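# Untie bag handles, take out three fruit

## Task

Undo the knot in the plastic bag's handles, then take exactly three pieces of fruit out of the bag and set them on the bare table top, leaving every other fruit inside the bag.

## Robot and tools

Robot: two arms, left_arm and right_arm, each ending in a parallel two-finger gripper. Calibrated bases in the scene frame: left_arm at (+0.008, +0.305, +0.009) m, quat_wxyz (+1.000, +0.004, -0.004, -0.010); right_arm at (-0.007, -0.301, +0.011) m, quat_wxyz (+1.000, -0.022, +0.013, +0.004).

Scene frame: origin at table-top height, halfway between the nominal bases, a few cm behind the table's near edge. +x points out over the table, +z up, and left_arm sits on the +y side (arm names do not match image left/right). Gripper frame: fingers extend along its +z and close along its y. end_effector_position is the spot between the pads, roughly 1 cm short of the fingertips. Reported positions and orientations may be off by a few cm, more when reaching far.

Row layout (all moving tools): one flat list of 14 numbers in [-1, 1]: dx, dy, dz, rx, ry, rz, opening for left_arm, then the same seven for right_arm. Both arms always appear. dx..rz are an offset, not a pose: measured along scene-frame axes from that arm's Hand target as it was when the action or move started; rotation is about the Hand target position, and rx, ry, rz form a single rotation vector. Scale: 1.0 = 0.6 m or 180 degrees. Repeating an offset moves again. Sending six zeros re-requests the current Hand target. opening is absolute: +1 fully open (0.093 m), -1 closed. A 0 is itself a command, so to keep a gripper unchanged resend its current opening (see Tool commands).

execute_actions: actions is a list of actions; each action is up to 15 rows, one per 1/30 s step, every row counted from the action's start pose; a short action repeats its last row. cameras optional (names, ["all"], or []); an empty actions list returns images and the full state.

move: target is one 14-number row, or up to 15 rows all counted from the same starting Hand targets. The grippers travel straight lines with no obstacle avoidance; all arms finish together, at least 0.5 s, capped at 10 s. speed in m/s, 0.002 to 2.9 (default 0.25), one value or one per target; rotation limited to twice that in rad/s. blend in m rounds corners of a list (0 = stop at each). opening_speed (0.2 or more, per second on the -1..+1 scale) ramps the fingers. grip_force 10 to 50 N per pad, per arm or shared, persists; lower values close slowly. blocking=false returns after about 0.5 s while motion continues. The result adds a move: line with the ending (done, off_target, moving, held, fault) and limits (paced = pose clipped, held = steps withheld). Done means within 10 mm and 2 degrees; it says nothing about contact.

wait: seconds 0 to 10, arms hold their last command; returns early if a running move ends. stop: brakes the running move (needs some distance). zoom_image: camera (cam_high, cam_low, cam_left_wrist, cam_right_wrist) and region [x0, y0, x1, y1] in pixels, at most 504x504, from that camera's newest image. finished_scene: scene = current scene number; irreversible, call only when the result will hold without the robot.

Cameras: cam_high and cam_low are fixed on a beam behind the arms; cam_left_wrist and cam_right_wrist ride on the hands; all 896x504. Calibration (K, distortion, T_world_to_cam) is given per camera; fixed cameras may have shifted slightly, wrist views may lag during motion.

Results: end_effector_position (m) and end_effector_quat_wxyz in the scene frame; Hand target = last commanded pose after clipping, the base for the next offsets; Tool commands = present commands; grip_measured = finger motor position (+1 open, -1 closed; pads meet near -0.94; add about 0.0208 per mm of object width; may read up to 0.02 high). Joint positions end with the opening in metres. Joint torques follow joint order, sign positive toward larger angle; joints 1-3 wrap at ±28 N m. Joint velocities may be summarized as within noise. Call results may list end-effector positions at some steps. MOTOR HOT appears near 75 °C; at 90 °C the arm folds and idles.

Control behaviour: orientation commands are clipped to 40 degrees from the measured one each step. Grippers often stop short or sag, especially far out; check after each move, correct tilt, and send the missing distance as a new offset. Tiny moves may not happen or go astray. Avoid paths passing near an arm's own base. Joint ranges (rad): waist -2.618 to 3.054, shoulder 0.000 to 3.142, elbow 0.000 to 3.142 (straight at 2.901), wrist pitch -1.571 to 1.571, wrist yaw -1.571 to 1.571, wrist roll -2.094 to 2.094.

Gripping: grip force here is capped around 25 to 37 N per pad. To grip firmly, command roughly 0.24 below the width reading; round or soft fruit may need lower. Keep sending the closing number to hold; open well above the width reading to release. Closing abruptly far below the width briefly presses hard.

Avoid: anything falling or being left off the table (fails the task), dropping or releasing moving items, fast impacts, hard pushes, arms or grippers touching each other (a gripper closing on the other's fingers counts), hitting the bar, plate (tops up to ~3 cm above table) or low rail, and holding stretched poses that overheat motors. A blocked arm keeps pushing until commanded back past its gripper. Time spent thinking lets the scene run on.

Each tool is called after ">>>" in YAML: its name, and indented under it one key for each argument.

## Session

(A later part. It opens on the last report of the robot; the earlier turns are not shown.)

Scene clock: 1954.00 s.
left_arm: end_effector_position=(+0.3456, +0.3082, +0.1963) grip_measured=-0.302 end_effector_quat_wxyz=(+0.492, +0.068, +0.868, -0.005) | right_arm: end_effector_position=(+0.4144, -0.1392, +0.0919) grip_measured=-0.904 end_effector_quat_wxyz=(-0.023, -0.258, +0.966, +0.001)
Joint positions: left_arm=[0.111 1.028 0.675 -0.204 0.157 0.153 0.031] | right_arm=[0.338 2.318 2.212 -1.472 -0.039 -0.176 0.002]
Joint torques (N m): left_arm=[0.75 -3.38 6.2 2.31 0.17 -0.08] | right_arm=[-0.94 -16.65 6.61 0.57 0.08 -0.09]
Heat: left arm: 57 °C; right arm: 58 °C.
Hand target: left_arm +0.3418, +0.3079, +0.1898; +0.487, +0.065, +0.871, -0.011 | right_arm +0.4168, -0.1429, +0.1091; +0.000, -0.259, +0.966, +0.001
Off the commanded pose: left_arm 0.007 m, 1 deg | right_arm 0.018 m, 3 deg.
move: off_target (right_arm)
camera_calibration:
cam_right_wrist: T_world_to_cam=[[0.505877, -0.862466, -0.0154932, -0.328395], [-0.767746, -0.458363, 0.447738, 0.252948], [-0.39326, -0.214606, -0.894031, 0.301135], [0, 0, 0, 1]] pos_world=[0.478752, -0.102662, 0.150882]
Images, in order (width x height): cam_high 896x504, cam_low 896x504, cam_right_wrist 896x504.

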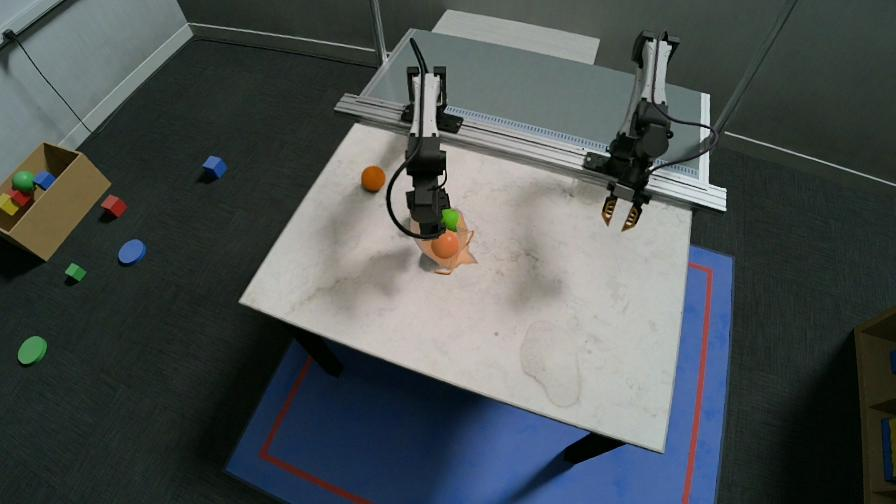

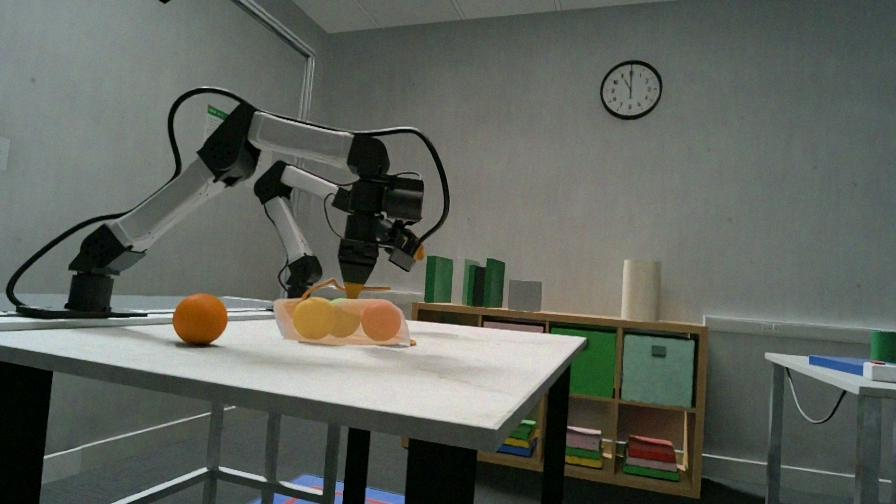

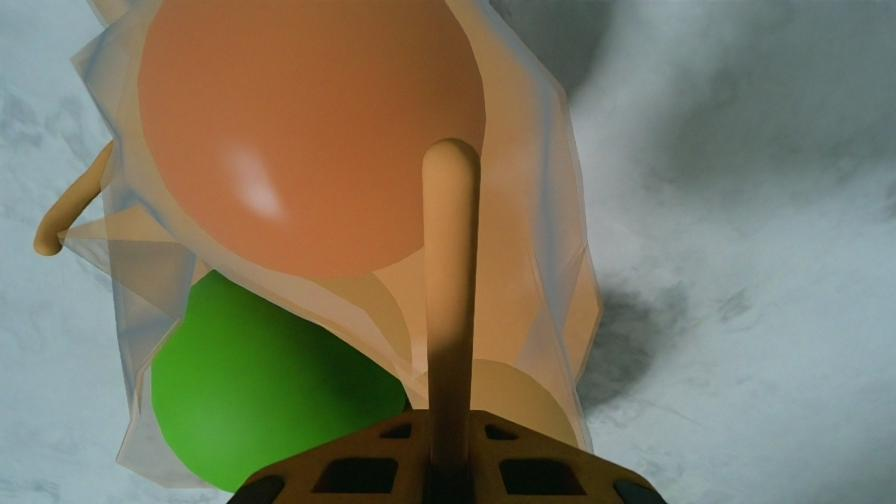

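>>> move:
  target: [0,0,0,0,0,0,-0.3,0.01,-0.08,0.0,0,0,0,-1]
  speed: 0.06
  cameras: ["cam_high","cam_low","cam_right_wrist"]

>>> zoom_image:
  camera: "cam_low"
  region: [230, 220, 500, 370]

>>> zoom_image:
  camera: "cam_high"
  region: [350, 150, 550, 300]

Scene clock: 1962.80 s.
left_arm: end_effector_position=(+0.3456, +0.3082, +0.1963) grip_measured=-0.302 end_effector_quat_wxyz=(+0.492, +0.068, +0.868, -0.005) | right_arm: end_effector_position=(+0.4204, -0.1877, +0.0922) grip_measured=-0.904 end_effector_quat_wxyz=(-0.025, -0.258, +0.966, +0.002)
Joint positions: left_arm=[0.111 1.028 0.675 -0.204 0.157 0.153 0.031] | right_arm=[0.229 2.276 2.135 -1.444 -0.039 -0.285 0.002]
Joint torques (N m): left_arm=[0.73 -3.47 6.08 2.31 0.18 -0.09] | right_arm=[-0.92 -16.47 6.58 0.59 -0.01 -0.11]
Heat: left arm: 57 °C; right arm: 57 °C.
Hand target: left_arm +0.3418, +0.3079, +0.1898; +0.487, +0.065, +0.871, -0.011 | right_arm +0.4228, -0.1910, +0.1092; +0.000, -0.259, +0.966, +0.001
Off the commanded pose: left_arm 0.007 m, 1 deg | right_arm 0.017 m, 3 deg.
move: off_target (right_arm)
camera_calibration:
cam_right_wrist: T_world_to_cam=[[0.505965, -0.86238, -0.0173547, -0.373107], [-0.766246, -0.458619, 0.45004, 0.234316], [-0.396065, -0.214407, -0.89284, 0.294467], [0, 0, 0, 1]] pos_world=[0.484951, -0.151162, 0.150985]
Images, in order (width x height): cam_high 896x504, cam_low 896x504, cam_right_wrist 896x504.

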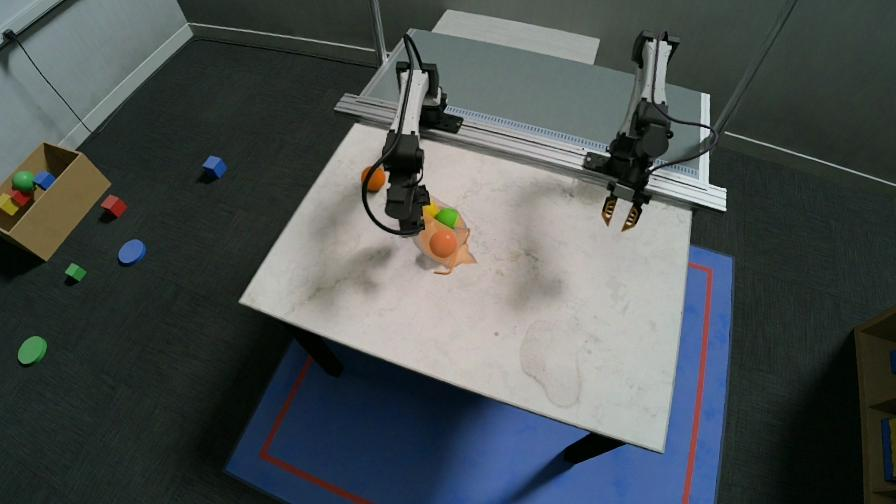

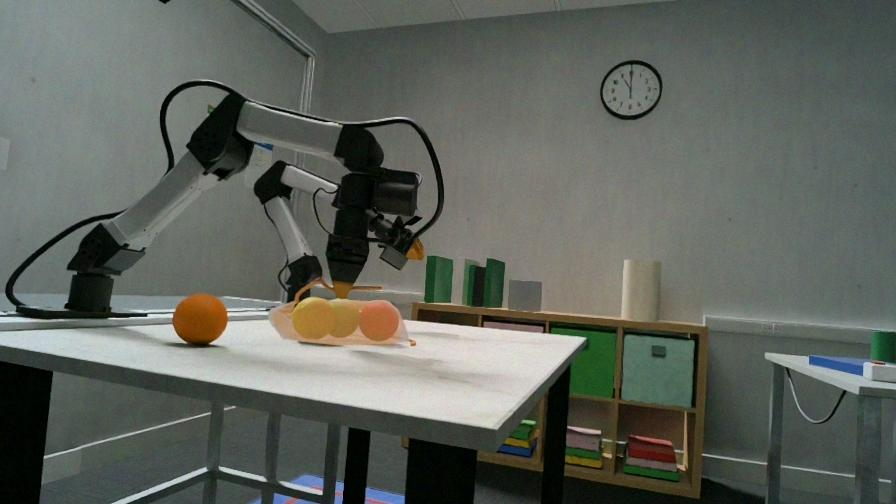

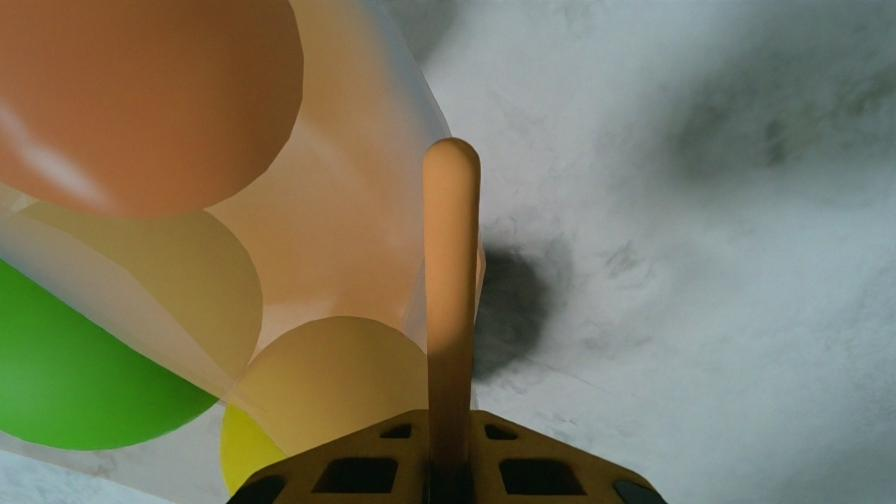

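Scaled by 1.867 from the camera's 896x504 image, which has a finer 1280x720 frame.

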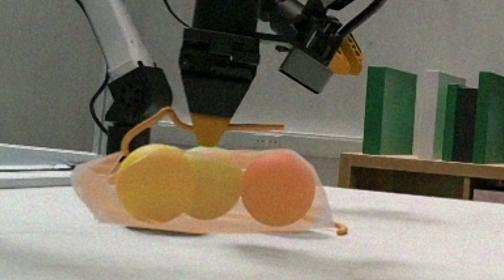

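Scaled by 2.520 from the camera's 896x504 image, which has a finer 1280x720 frame.

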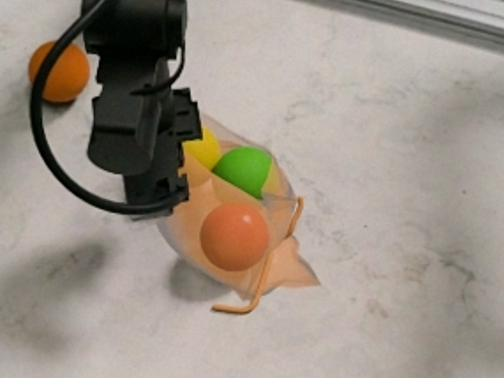

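>>> move:
  target: [0,0,0,0,0,0,-0.3,0.03,-0.06,-0.07,0,0,0,-1]
  speed: 0.06
  cameras: ["cam_high","cam_low","cam_right_wrist"]

>>> zoom_image:
  camera: "cam_low"
  region: [230, 220, 500, 370]

>>> zoom_image:
  camera: "cam_high"
  region: [350, 150, 550, 300]

Scene clock: 1979.97 s.
left_arm: end_effector_position=(+0.3456, +0.3082, +0.1963) grip_measured=-0.302 end_effector_quat_wxyz=(+0.492, +0.068, +0.868, -0.005) | right_arm: end_effector_position=(+0.4401, -0.2220, +0.0720) grip_measured=-0.904 end_effector_quat_wxyz=(+0.001, -0.260, +0.966, +0.000)
Joint positions: left_arm=[0.111 1.028 0.675 -0.204 0.157 0.153 0.031] | right_arm=[0.147 2.276 2.05 -1.31 -0.039 -0.37 0.002]
Joint torques (N m): left_arm=[0.64 -3.44 6.15 2.31 0.16 -0.09] | right_arm=[-1.05 -11.56 6.68 0.69 -0.05 -0.08]
Heat: left arm: 57 °C; right arm: 57 °C.
Hand target: left_arm +0.3418, +0.3079, +0.1898; +0.487, +0.065, +0.871, -0.011 | right_arm +0.4408, -0.2269, +0.0670; +0.000, -0.259, +0.966, +0.001
Off the commanded pose: left_arm 0.007 m, 1 deg | right_arm 0.007 m, 0 deg.
move: done
camera_calibration:
cam_right_wrist: T_world_to_cam=[[0.510346, -0.859969, 0.000360509, -0.415638], [-0.785831, -0.466179, 0.406383, 0.252935], [-0.349308, -0.207679, -0.913703, 0.259338], [0, 0, 0, 1]] pos_world=[0.501472, -0.185664, 0.134319]
Images, in order (width x height): cam_high 896x504, cam_low 896x504, cam_right_wrist 896x504.

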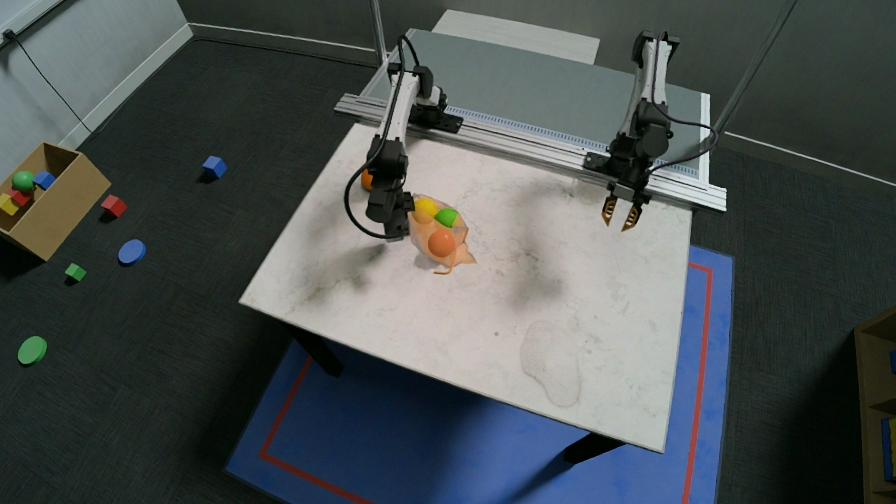

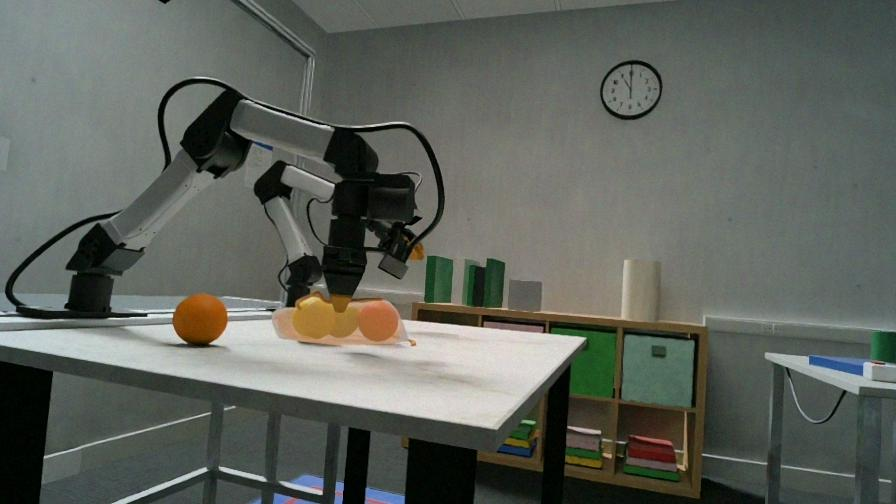

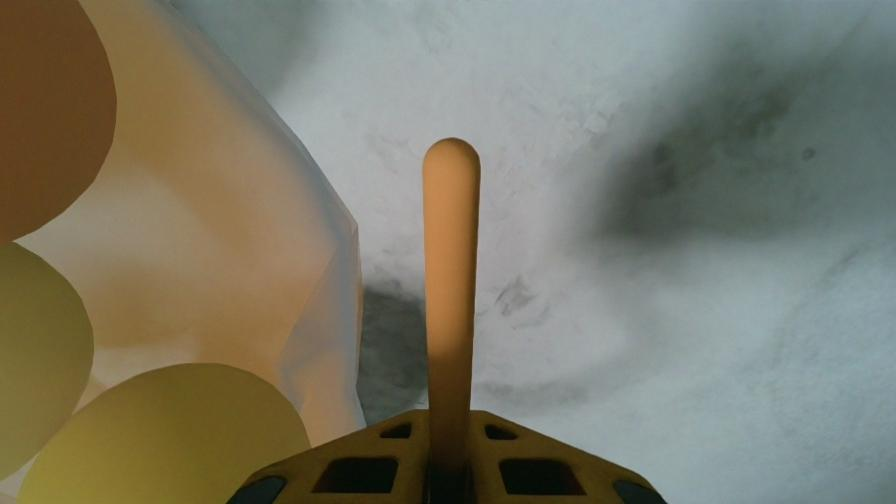

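Scaled by 1.867 from the camera's 896x504 image, which has a finer 1280x720 frame.

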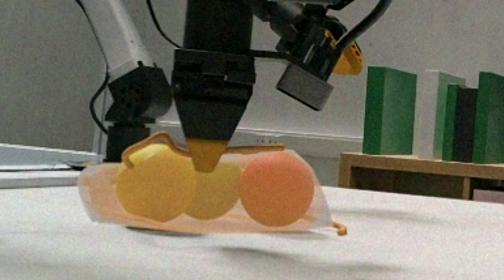

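Scaled by 2.520 from the camera's 896x504 image, which has a finer 1280x720 frame.

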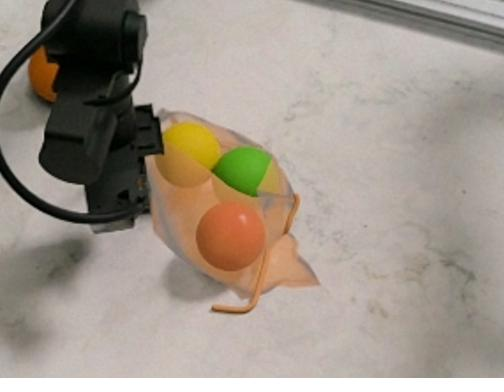

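>>> move:
  target: [0,0,0,0,0,0,-0.3,0.015,-0.015,-0.06,0,0,0,-1]
  speed: 0.06

>>> move:
  target: [0,0,0,0,0,0,-0.3,0,0,0,0,0,0,-0.4]
  opening_speed: 0.4
  cameras: ["cam_high","cam_low"]

>>> zoom_image:
  camera: "cam_low"
  region: [230, 220, 500, 370]

>>> zoom_image:
  camera: "cam_high"
  region: [350, 150, 550, 300]

Scene clock: 1987.77 s.
left_arm: end_effector_position=(+0.3456, +0.3082, +0.1963) grip_measured=-0.302 end_effector_quat_wxyz=(+0.492, +0.068, +0.868, -0.005) | right_arm: end_effector_position=(+0.4496, -0.2297, +0.0404) grip_measured=-0.904 end_effector_quat_wxyz=(+0.005, -0.261, +0.965, -0.001)
Joint positions: left_arm=[0.111 1.028 0.675 -0.204 0.157 0.153 0.031] | right_arm=[0.13 2.317 1.993 -1.205 -0.039 -0.39 0.002]
Joint torques (N m): left_arm=[0.77 -3.4 6.12 2.29 0.18 -0.09] | right_arm=[-1.18 -10.78 7.01 0.73 -0.05 -0.08]
Heat: left arm: 57 °C; right arm: 56 °C.
Hand target: left_arm +0.3418, +0.3079, +0.1898; +0.487, +0.065, +0.871, -0.011 | right_arm +0.4498, -0.2361, +0.0310; +0.000, -0.259, +0.966, +0.001
Off the commanded pose: left_arm 0.007 m, 1 deg | right_arm 0.011 m, 1 deg.
move: off_target (right_arm)

Scene clock: 1989.47 s.
left_arm: end_effector_position=(+0.3456, +0.3082, +0.1963) grip_measured=-0.302 end_effector_quat_wxyz=(+0.492, +0.068, +0.868, -0.005) | right_arm: end_effector_position=(+0.4497, -0.2297, +0.0404) grip_measured=-0.402 end_effector_quat_wxyz=(+0.005, -0.262, +0.965, -0.001)
Joint positions: left_arm=[0.111 1.028 0.675 -0.204 0.157 0.153 0.031] | right_arm=[0.13 2.317 1.993 -1.205 -0.039 -0.39 0.026]
Joint torques (N m): left_arm=[0.75 -3.44 6.12 2.32 0.18 -0.1] | right_arm=[-1.21 -10.81 6.94 0.76 -0.03 -0.11]
Heat: left arm: 57 °C; right arm: 56 °C.
Hand target: left_arm +0.3418, +0.3079, +0.1898; +0.487, +0.065, +0.871, -0.011 | right_arm +0.4497, -0.2361, +0.0310; +0.000, -0.259, +0.966, +0.001
Off the commanded pose: left_arm 0.007 m, 1 deg | right_arm 0.011 m, 1 deg.
move: off_target (right_arm)
Images, in order (width x height): cam_high 896x504, cam_low 896x504.

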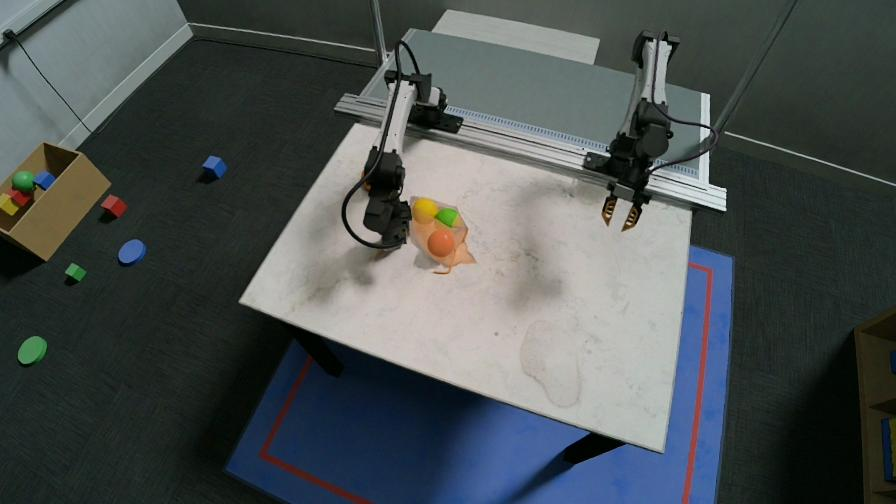

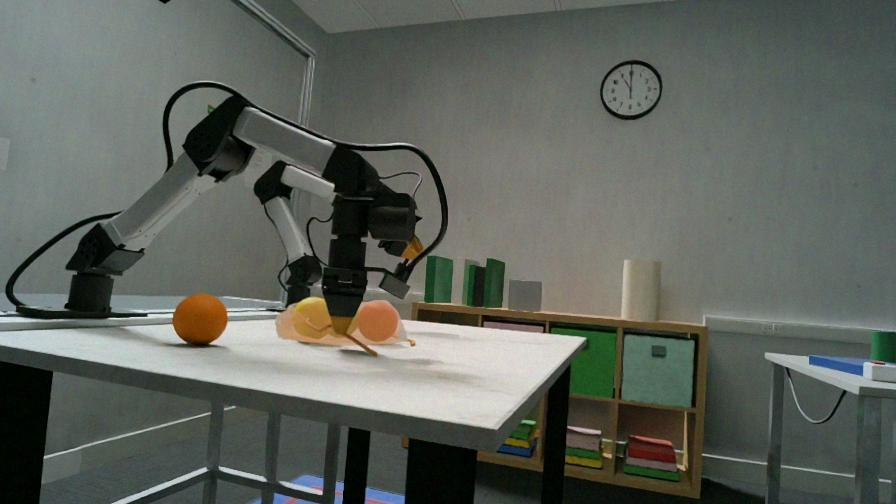

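Scaled by 1.867 from the camera's 896x504 image, which has a finer 1280x720 frame.

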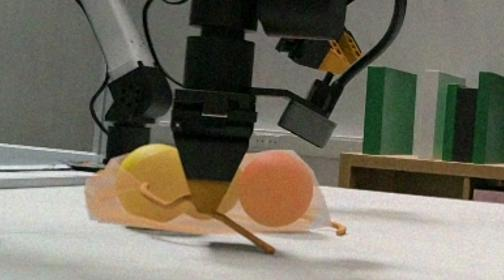

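Scaled by 2.520 from the camera's 896x504 image, which has a finer 1280x720 frame.

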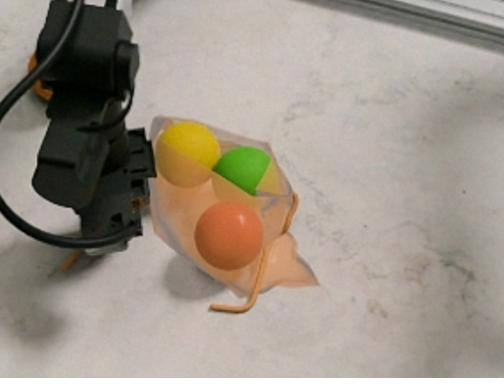

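>>> move:
  target:
    - [0,0,0,0,0,0,-0.3,0,0,0.18,0,0,0,-0.4]
    - [0,0,0,0,0,0,-0.3,-0.15,0.15,0.31,0,0,-0.1667,-0.4]
  speed: 0.15
  blend: 0.03
  cameras: ["cam_high","cam_low","cam_right_wrist"]

>>> zoom_image:
  camera: "cam_low"
  region: [230, 220, 500, 370]

>>> zoom_image:
  camera: "cam_high"
  region: [350, 150, 550, 300]

Scene clock: 2002.10 s.
left_arm: end_effector_position=(+0.3456, +0.3082, +0.1963) grip_measured=-0.302 end_effector_quat_wxyz=(+0.492, +0.068, +0.868, -0.005) | right_arm: end_effector_position=(+0.3692, -0.1421, +0.2061) grip_measured=-0.402 end_effector_quat_wxyz=(+0.055, -0.004, +0.998, +0.025)
Joint positions: left_arm=[0.111 1.028 0.675 -0.204 0.157 0.153 0.031] | right_arm=[0.361 1.993 2.144 -1.562 -0.039 0.365 0.026]
Joint torques (N m): left_arm=[0.7 -3.43 6.13 2.3 0.17 -0.1] | right_arm=[-0.17 -13.09 6.61 0.62 0.06 0.05]
Heat: left arm: 57 °C; right arm: 56 °C.
Hand target: left_arm +0.3418, +0.3079, +0.1898; +0.487, +0.065, +0.871, -0.011 | right_arm +0.3597, -0.1460, +0.2171; +0.000, +0.000, +1.000, +0.001
Off the commanded pose: left_arm 0.007 m, 1 deg | right_arm 0.015 m, 7 deg.
joint sent to its limit (right arm) — joint 4 (wrist pitch), lower limit. The joint targets are off in orientation, not in position.
move: off_target (right_arm)
camera_calibration:
cam_right_wrist: T_world_to_cam=[[0.0202089, -0.998585, -0.0491808, -0.139365], [-0.951943, -0.0342545, 0.304352, 0.323674], [-0.305607, 0.0406667, -0.951289, 0.400536], [0, 0, 0, 1]] pos_world=[0.433342, -0.144369, 0.275661]
Images, in order (width x height): cam_high 896x504, cam_low 896x504, cam_right_wrist 896x504.

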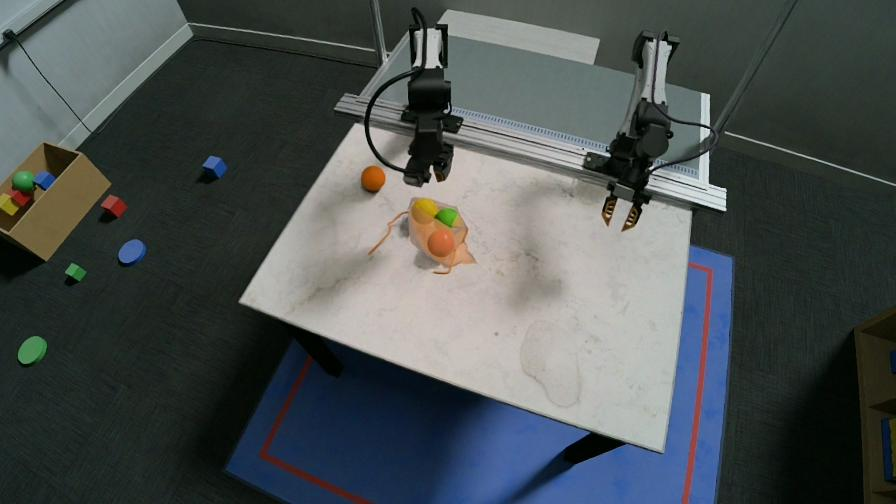

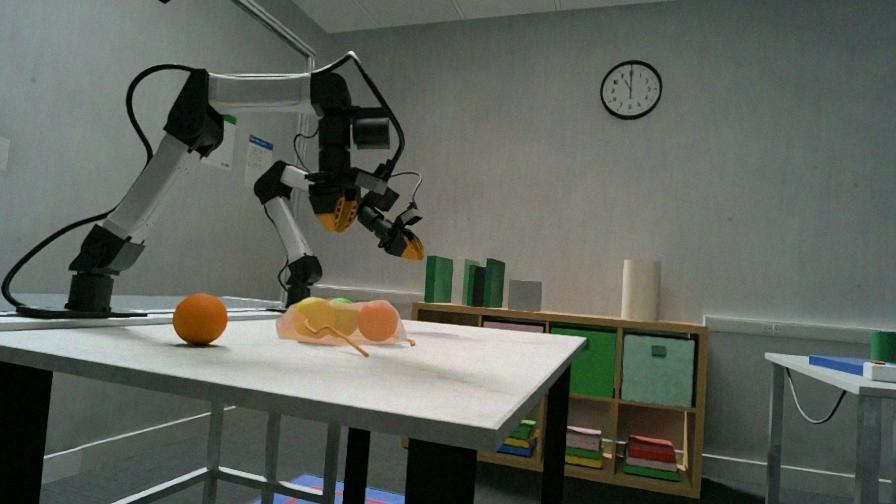

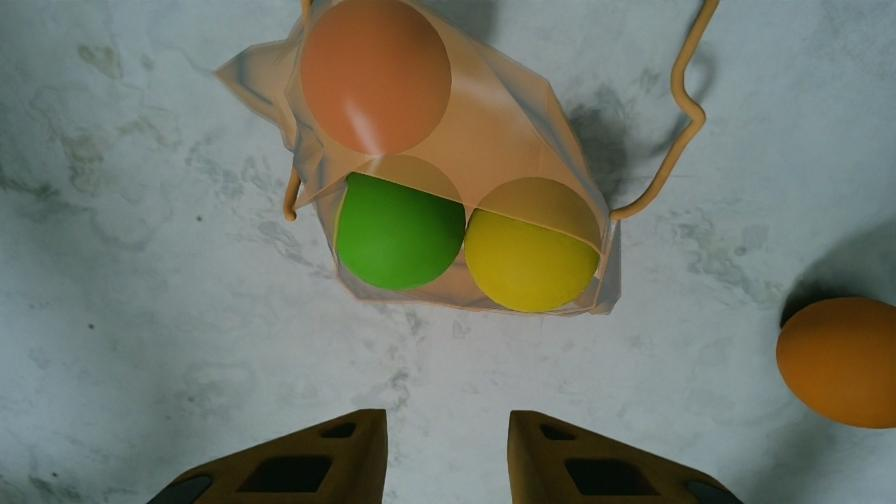

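Scaled by 1.867 from the camera's 896x504 image, which has a finer 1280x720 frame.

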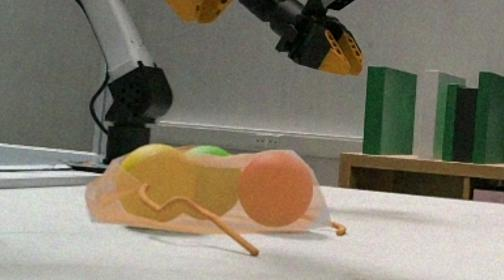

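Scaled by 2.520 from the camera's 896x504 image, which has a finer 1280x720 frame.

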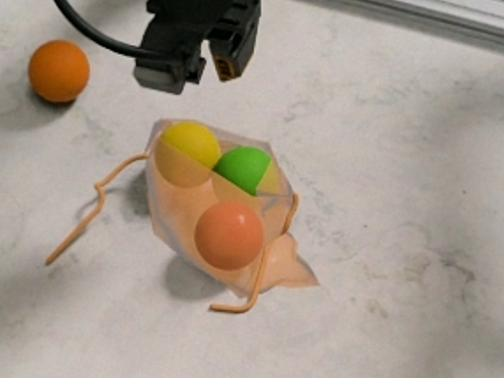

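>>> move:
  target:
    - [0,0,0,0,0,0,-0.3,0.0522,-0.005,-0.08,0,0,0.5,-0.6]
    - [0,0,0,0,0,0,-0.3,0.0522,-0.005,-0.195,0,0,0.5,-0.6]
  speed: 0.12
  blend: 0.02
  cameras: ["cam_low","cam_right_wrist"]

>>> zoom_image:
  camera: "cam_low"
  region: [230, 220, 500, 370]

Scene clock: 2058.03 s.
left_arm: end_effector_position=(+0.3456, +0.3082, +0.1963) grip_measured=-0.302 end_effector_quat_wxyz=(+0.492, +0.068, +0.868, -0.005) | right_arm: end_effector_position=(+0.3896, -0.1450, +0.0977) grip_measured=-0.598 end_effector_quat_wxyz=(+0.004, +0.706, -0.708, -0.009)
Joint positions: left_arm=[0.111 1.028 0.675 -0.204 0.157 0.153 0.031] | right_arm=[0.343 2.149 1.954 -1.352 -0.044 -1.217 0.016]
Joint torques (N m): left_arm=[0.69 -3.43 6.13 2.3 0.19 -0.1] | right_arm=[-0.55 -12.46 6.57 0.64 0.09 -0.07]
Heat: left arm: 58 °C; right arm: 54 °C.
Hand target: left_arm +0.3418, +0.3079, +0.1898; +0.487, +0.065, +0.871, -0.011 | right_arm +0.3911, -0.1490, +0.1001; +0.000, +0.707, -0.707, +0.000
Off the commanded pose: left_arm 0.007 m, 1 deg | right_arm 0.005 m, 1 deg.
move: done
camera_calibration:
cam_right_wrist: T_world_to_cam=[[0.999801, 0.00607312, -0.0189783, -0.386899], [0.0131903, -0.915593, 0.401889, -0.137338], [-0.0149357, -0.40206, -0.915492, 0.122838], [0, 0, 0, 1]] pos_world=[0.390469, -0.0740078, 0.160309]
Images, in order (width x height): cam_low 896x504, cam_right_wrist 896x504.

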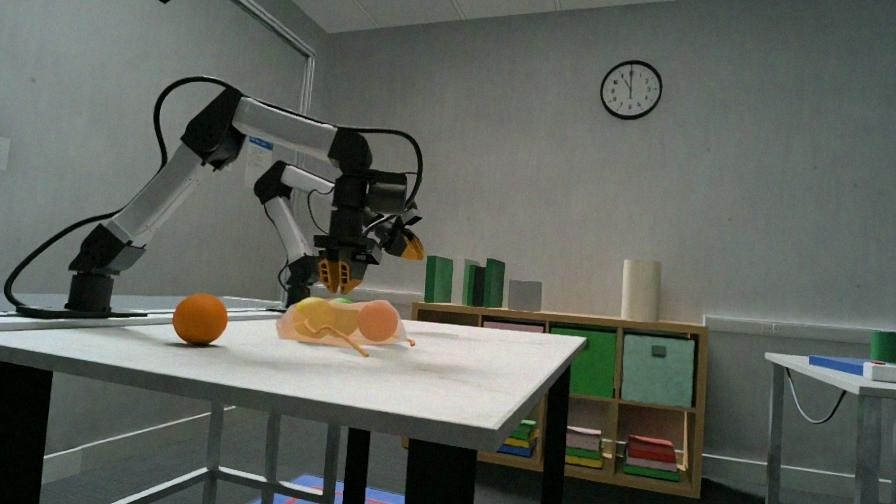

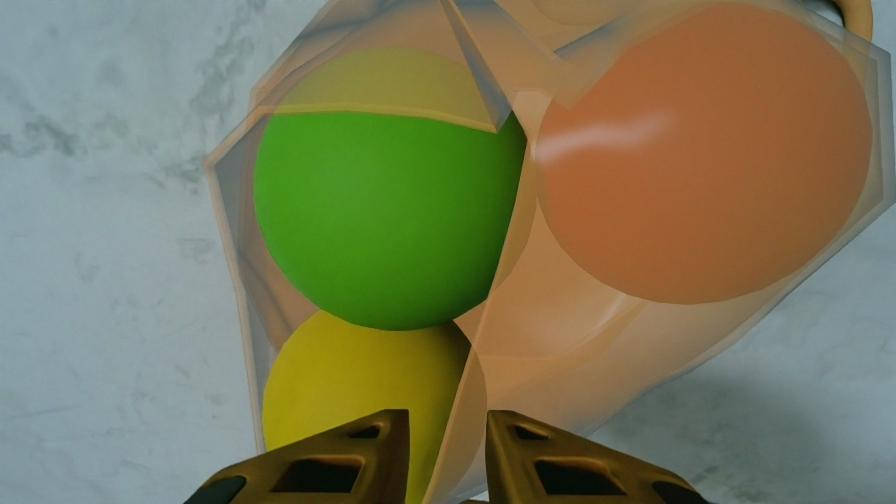

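Scaled by 1.867 from the camera's 896x504 image, which has a finer 1280x720 frame.

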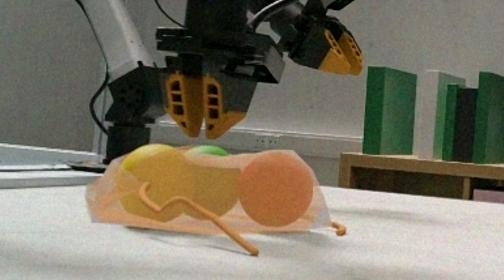

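>>> move:
  target: [0,0,0,0,0,0,-0.3,0.0117,0,-0.0668,0,0,0,-0.6]
  speed: 0.06
  cameras: ["cam_low","cam_right_wrist"]

>>> zoom_image:
  camera: "cam_low"
  region: [230, 220, 500, 370]

Scene clock: 2071.83 s.
left_arm: end_effector_position=(+0.3456, +0.3082, +0.1963) grip_measured=-0.302 end_effector_quat_wxyz=(+0.492, +0.068, +0.868, -0.005) | right_arm: end_effector_position=(+0.3965, -0.1434, +0.0690) grip_measured=-0.598 end_effector_quat_wxyz=(-0.007, +0.707, -0.707, -0.003)
Joint positions: left_arm=[0.111 1.028 0.675 -0.204 0.157 0.153 0.031] | right_arm=[0.343 2.16 1.857 -1.218 -0.044 -1.219 0.016]
Joint torques (N m): left_arm=[0.7 -3.43 6.16 2.3 0.17 -0.09] | right_arm=[-0.85 -9.81 6.83 0.71 0.08 -0.07]
Heat: left arm: 58 °C; right arm: 54 °C.
Hand target: left_arm +0.3418, +0.3079, +0.1898; +0.487, +0.065, +0.871, -0.011 | right_arm +0.3981, -0.1490, +0.0600; +0.001, +0.707, -0.707, +0.000
Off the commanded pose: left_arm 0.007 m, 1 deg | right_arm 0.011 m, 1 deg.
move: off_target (right_arm)
camera_calibration:
cam_right_wrist: T_world_to_cam=[[0.999945, 0.00916223, 0.0050743, -0.395664], [0.00642108, -0.919045, 0.3941, -0.121683], [0.00827434, -0.394045, -0.919054, 0.0895906], [0, 0, 0, 1]] pos_world=[0.395682, -0.0729039, 0.132301]
Images, in order (width x height): cam_low 896x504, cam_right_wrist 896x504.

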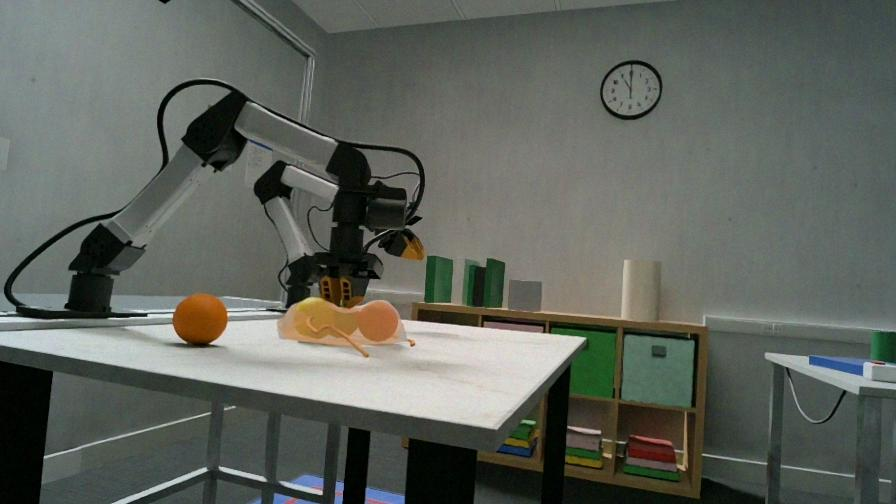

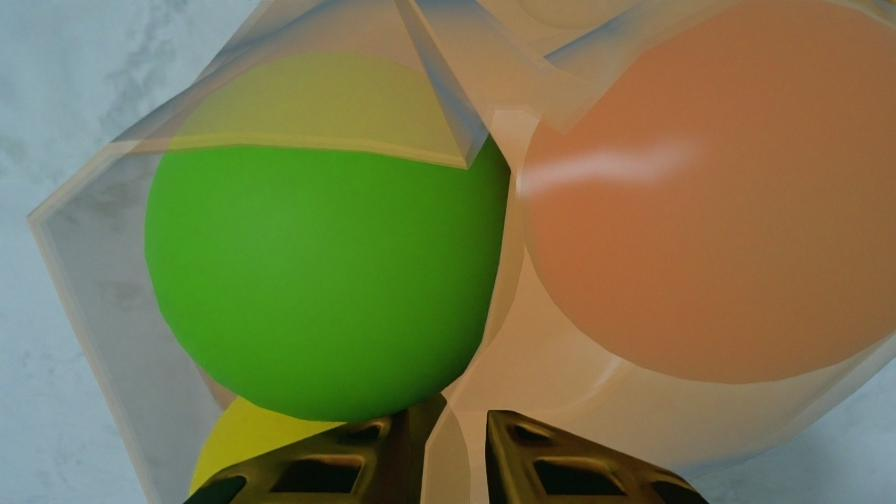

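Scaled by 1.867 from the camera's 896x504 image, which has a finer 1280x720 frame.

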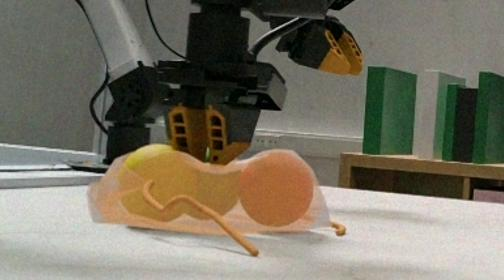

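>>> move:
  target: [0,0,0,0,0,0,-0.3,-0.002,0,-0.012,0,0,0,-0.6]
  speed: 0.04

>>> move:
  target: [0,0,0,0,0,0,-0.3,0,0,0,0,0,0,-1]
  opening_speed: 0.5
  cameras: ["cam_low","cam_right_wrist"]

Scene clock: 2079.83 s.
left_arm: end_effector_position=(+0.3456, +0.3082, +0.1963) grip_measured=-0.302 end_effector_quat_wxyz=(+0.492, +0.068, +0.868, -0.005) | right_arm: end_effector_position=(+0.3962, -0.1446, +0.0626) grip_measured=-0.598 end_effector_quat_wxyz=(-0.006, +0.707, -0.707, -0.001)
Joint positions: left_arm=[0.111 1.028 0.675 -0.204 0.157 0.153 0.031] | right_arm=[0.343 2.16 1.831 -1.193 -0.039 -1.219 0.016]
Joint torques (N m): left_arm=[0.72 -3.45 6.02 2.32 0.16 -0.09] | right_arm=[-0.83 -9.89 6.41 0.76 0.01 -0.09]
Heat: left arm: 58 °C; right arm: 54 °C.
Hand target: left_arm +0.3418, +0.3079, +0.1898; +0.487, +0.065, +0.871, -0.011 | right_arm +0.3969, -0.1490, +0.0528; +0.001, +0.707, -0.707, +0.000
Off the commanded pose: left_arm 0.007 m, 1 deg | right_arm 0.011 m, 1 deg.
move: off_target (right_arm)

Scene clock: 2080.83 s.
left_arm: end_effector_position=(+0.3456, +0.3082, +0.1963) grip_measured=-0.302 end_effector_quat_wxyz=(+0.492, +0.068, +0.868, -0.005) | right_arm: end_effector_position=(+0.3981, -0.1439, +0.0626) grip_measured=-0.987 end_effector_quat_wxyz=(-0.010, +0.707, -0.707, +0.001)
Joint positions: left_arm=[0.111 1.028 0.675 -0.204 0.157 0.153 0.031] | right_arm=[0.343 2.16 1.831 -1.185 -0.039 -1.219 0]
Joint torques (N m): left_arm=[0.73 -3.4 6.16 2.31 0.19 -0.08] | right_arm=[-0.7 -9.91 6.41 0.66 0.03 -0.08]
Heat: left arm: 58 °C; right arm: 54 °C.
Hand target: left_arm +0.3418, +0.3079, +0.1898; +0.487, +0.065, +0.871, -0.011 | right_arm +0.3969, -0.1490, +0.0528; +0.001, +0.707, -0.707, +0.000
Off the commanded pose: left_arm 0.007 m, 1 deg | right_arm 0.011 m, 1 deg.
move: off_target (right_arm)
camera_calibration:
cam_right_wrist: T_world_to_cam=[[0.999848, 0.00940032, 0.0146556, -0.39778], [0.0028334, -0.918356, 0.395744, -0.118322], [0.0171792, -0.395643, -0.918244, 0.0796634], [0, 0, 0, 1]] pos_world=[0.396686, -0.0734045, 0.125806]
Images, in order (width x height): cam_low 896x504, cam_right_wrist 896x504.

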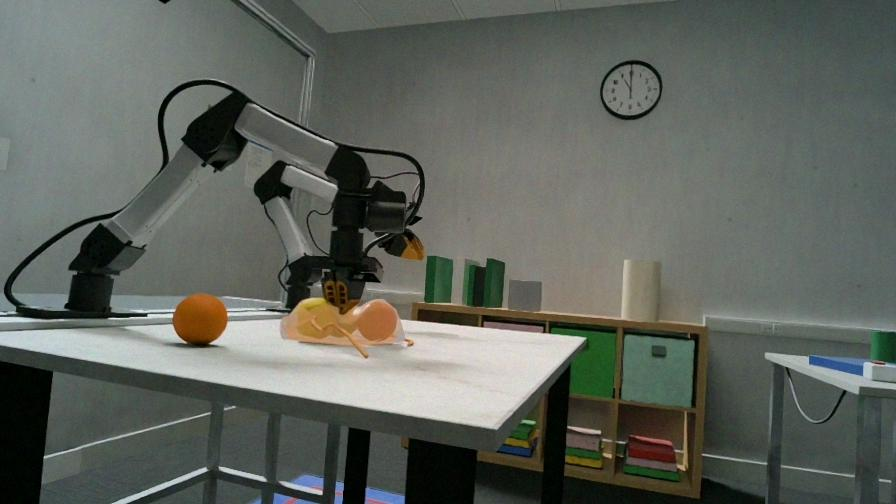

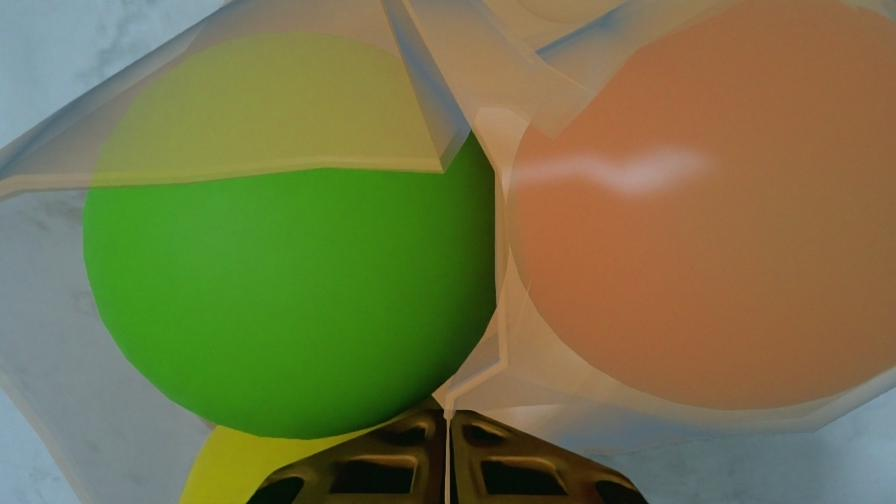

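>>> move:
  target:
    - [0,0,0,0,0,0,-0.3,0.01,0,0.045,0,0,0,-1]
    - [0,0,0,0,0,0,-0.3,0.07,-0.015,0.045,0,0,0,-1]
  speed: 0.06
  blend: 0.01
  cameras: ["cam_high","cam_low","cam_right_wrist"]

>>> zoom_image:
  camera: "cam_low"
  region: [230, 220, 500, 370]

>>> zoom_image:
  camera: "cam_high"
  region: [350, 150, 550, 300]

Scene clock: 2091.40 s.
left_arm: end_effector_position=(+0.3456, +0.3082, +0.1963) grip_measured=-0.302 end_effector_quat_wxyz=(+0.492, +0.068, +0.868, -0.005) | right_arm: end_effector_position=(+0.4365, -0.1525, +0.0794) grip_measured=-0.987 end_effector_quat_wxyz=(-0.006, +0.708, -0.706, +0.000)
Joint positions: left_arm=[0.111 1.028 0.675 -0.204 0.157 0.153 0.031] | right_arm=[0.296 2.33 2.183 -1.375 -0.039 -1.268 0]
Joint torques (N m): left_arm=[0.73 -3.38 6.13 2.31 0.17 -0.09] | right_arm=[-1.05 -10.66 11.4 0.25 -0.01 -0.1]
Heat: left arm: 58 °C; right arm: 54 °C.
Hand target: left_arm +0.3418, +0.3079, +0.1898; +0.487, +0.065, +0.871, -0.011 | right_arm +0.4390, -0.1581, +0.0797; +0.001, +0.707, -0.707, +0.000
Off the commanded pose: left_arm 0.007 m, 1 deg | right_arm 0.006 m, 1 deg.
move: done
camera_calibration:
cam_right_wrist: T_world_to_cam=[[0.9999, 0.0118323, 0.00778812, -0.435385], [0.00772634, -0.916372, 0.400253, -0.135065], [0.0118727, -0.400153, -0.916372, 0.0924954], [0, 0, 0, 1]] pos_world=[0.435287, -0.081606, 0.142211]
Images, in order (width x height): cam_high 896x504, cam_low 896x504, cam_right_wrist 896x504.

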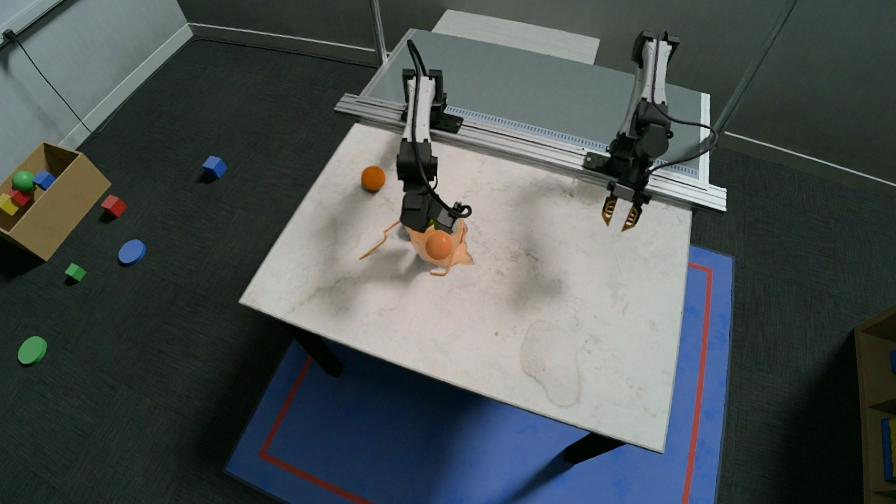

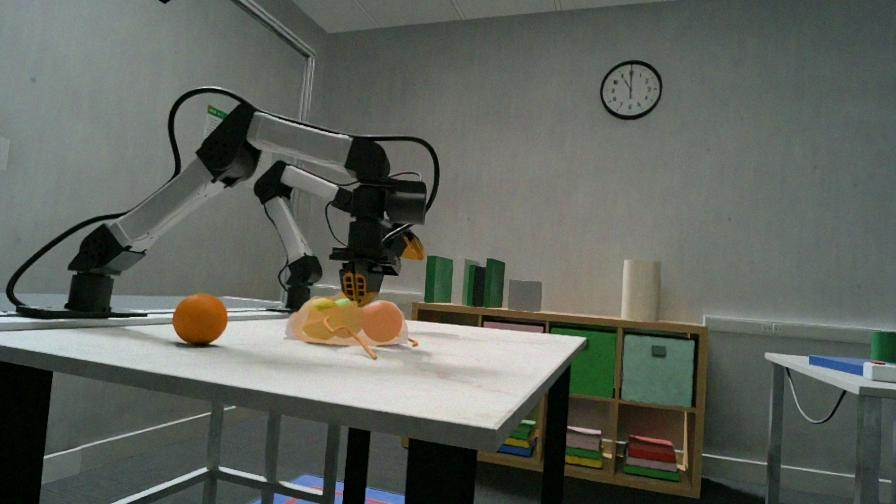

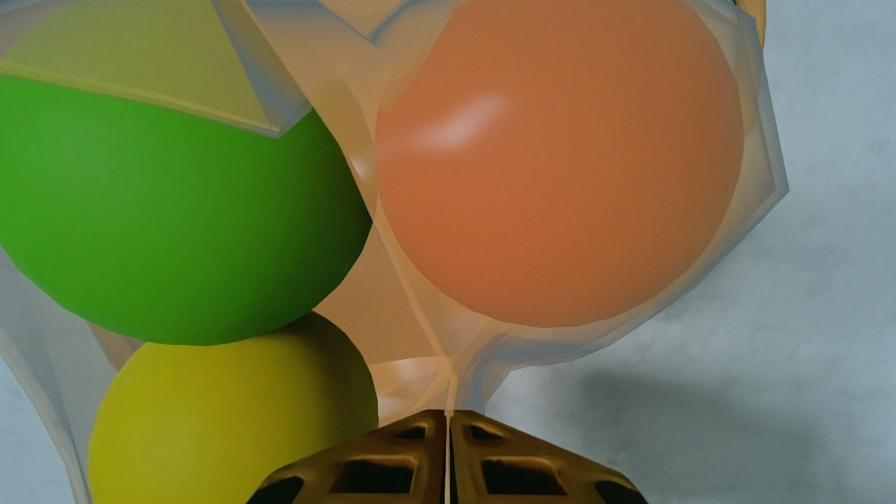

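Scaled by 1.867 from the camera's 896x504 image, which has a finer 1280x720 frame.

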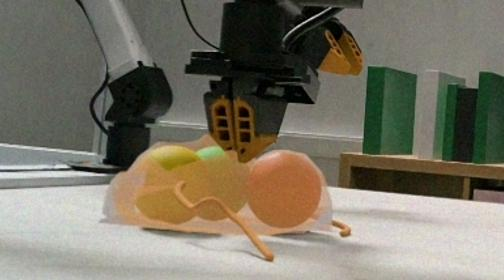

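Scaled by 2.520 from the camera's 896x504 image, which has a finer 1280x720 frame.

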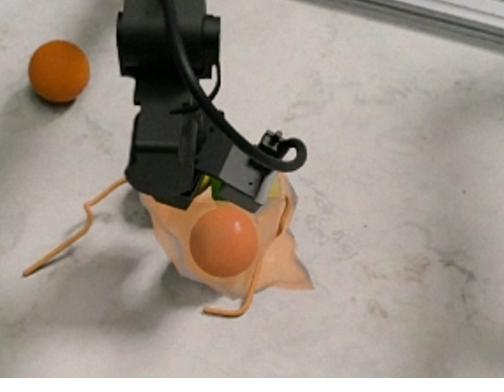

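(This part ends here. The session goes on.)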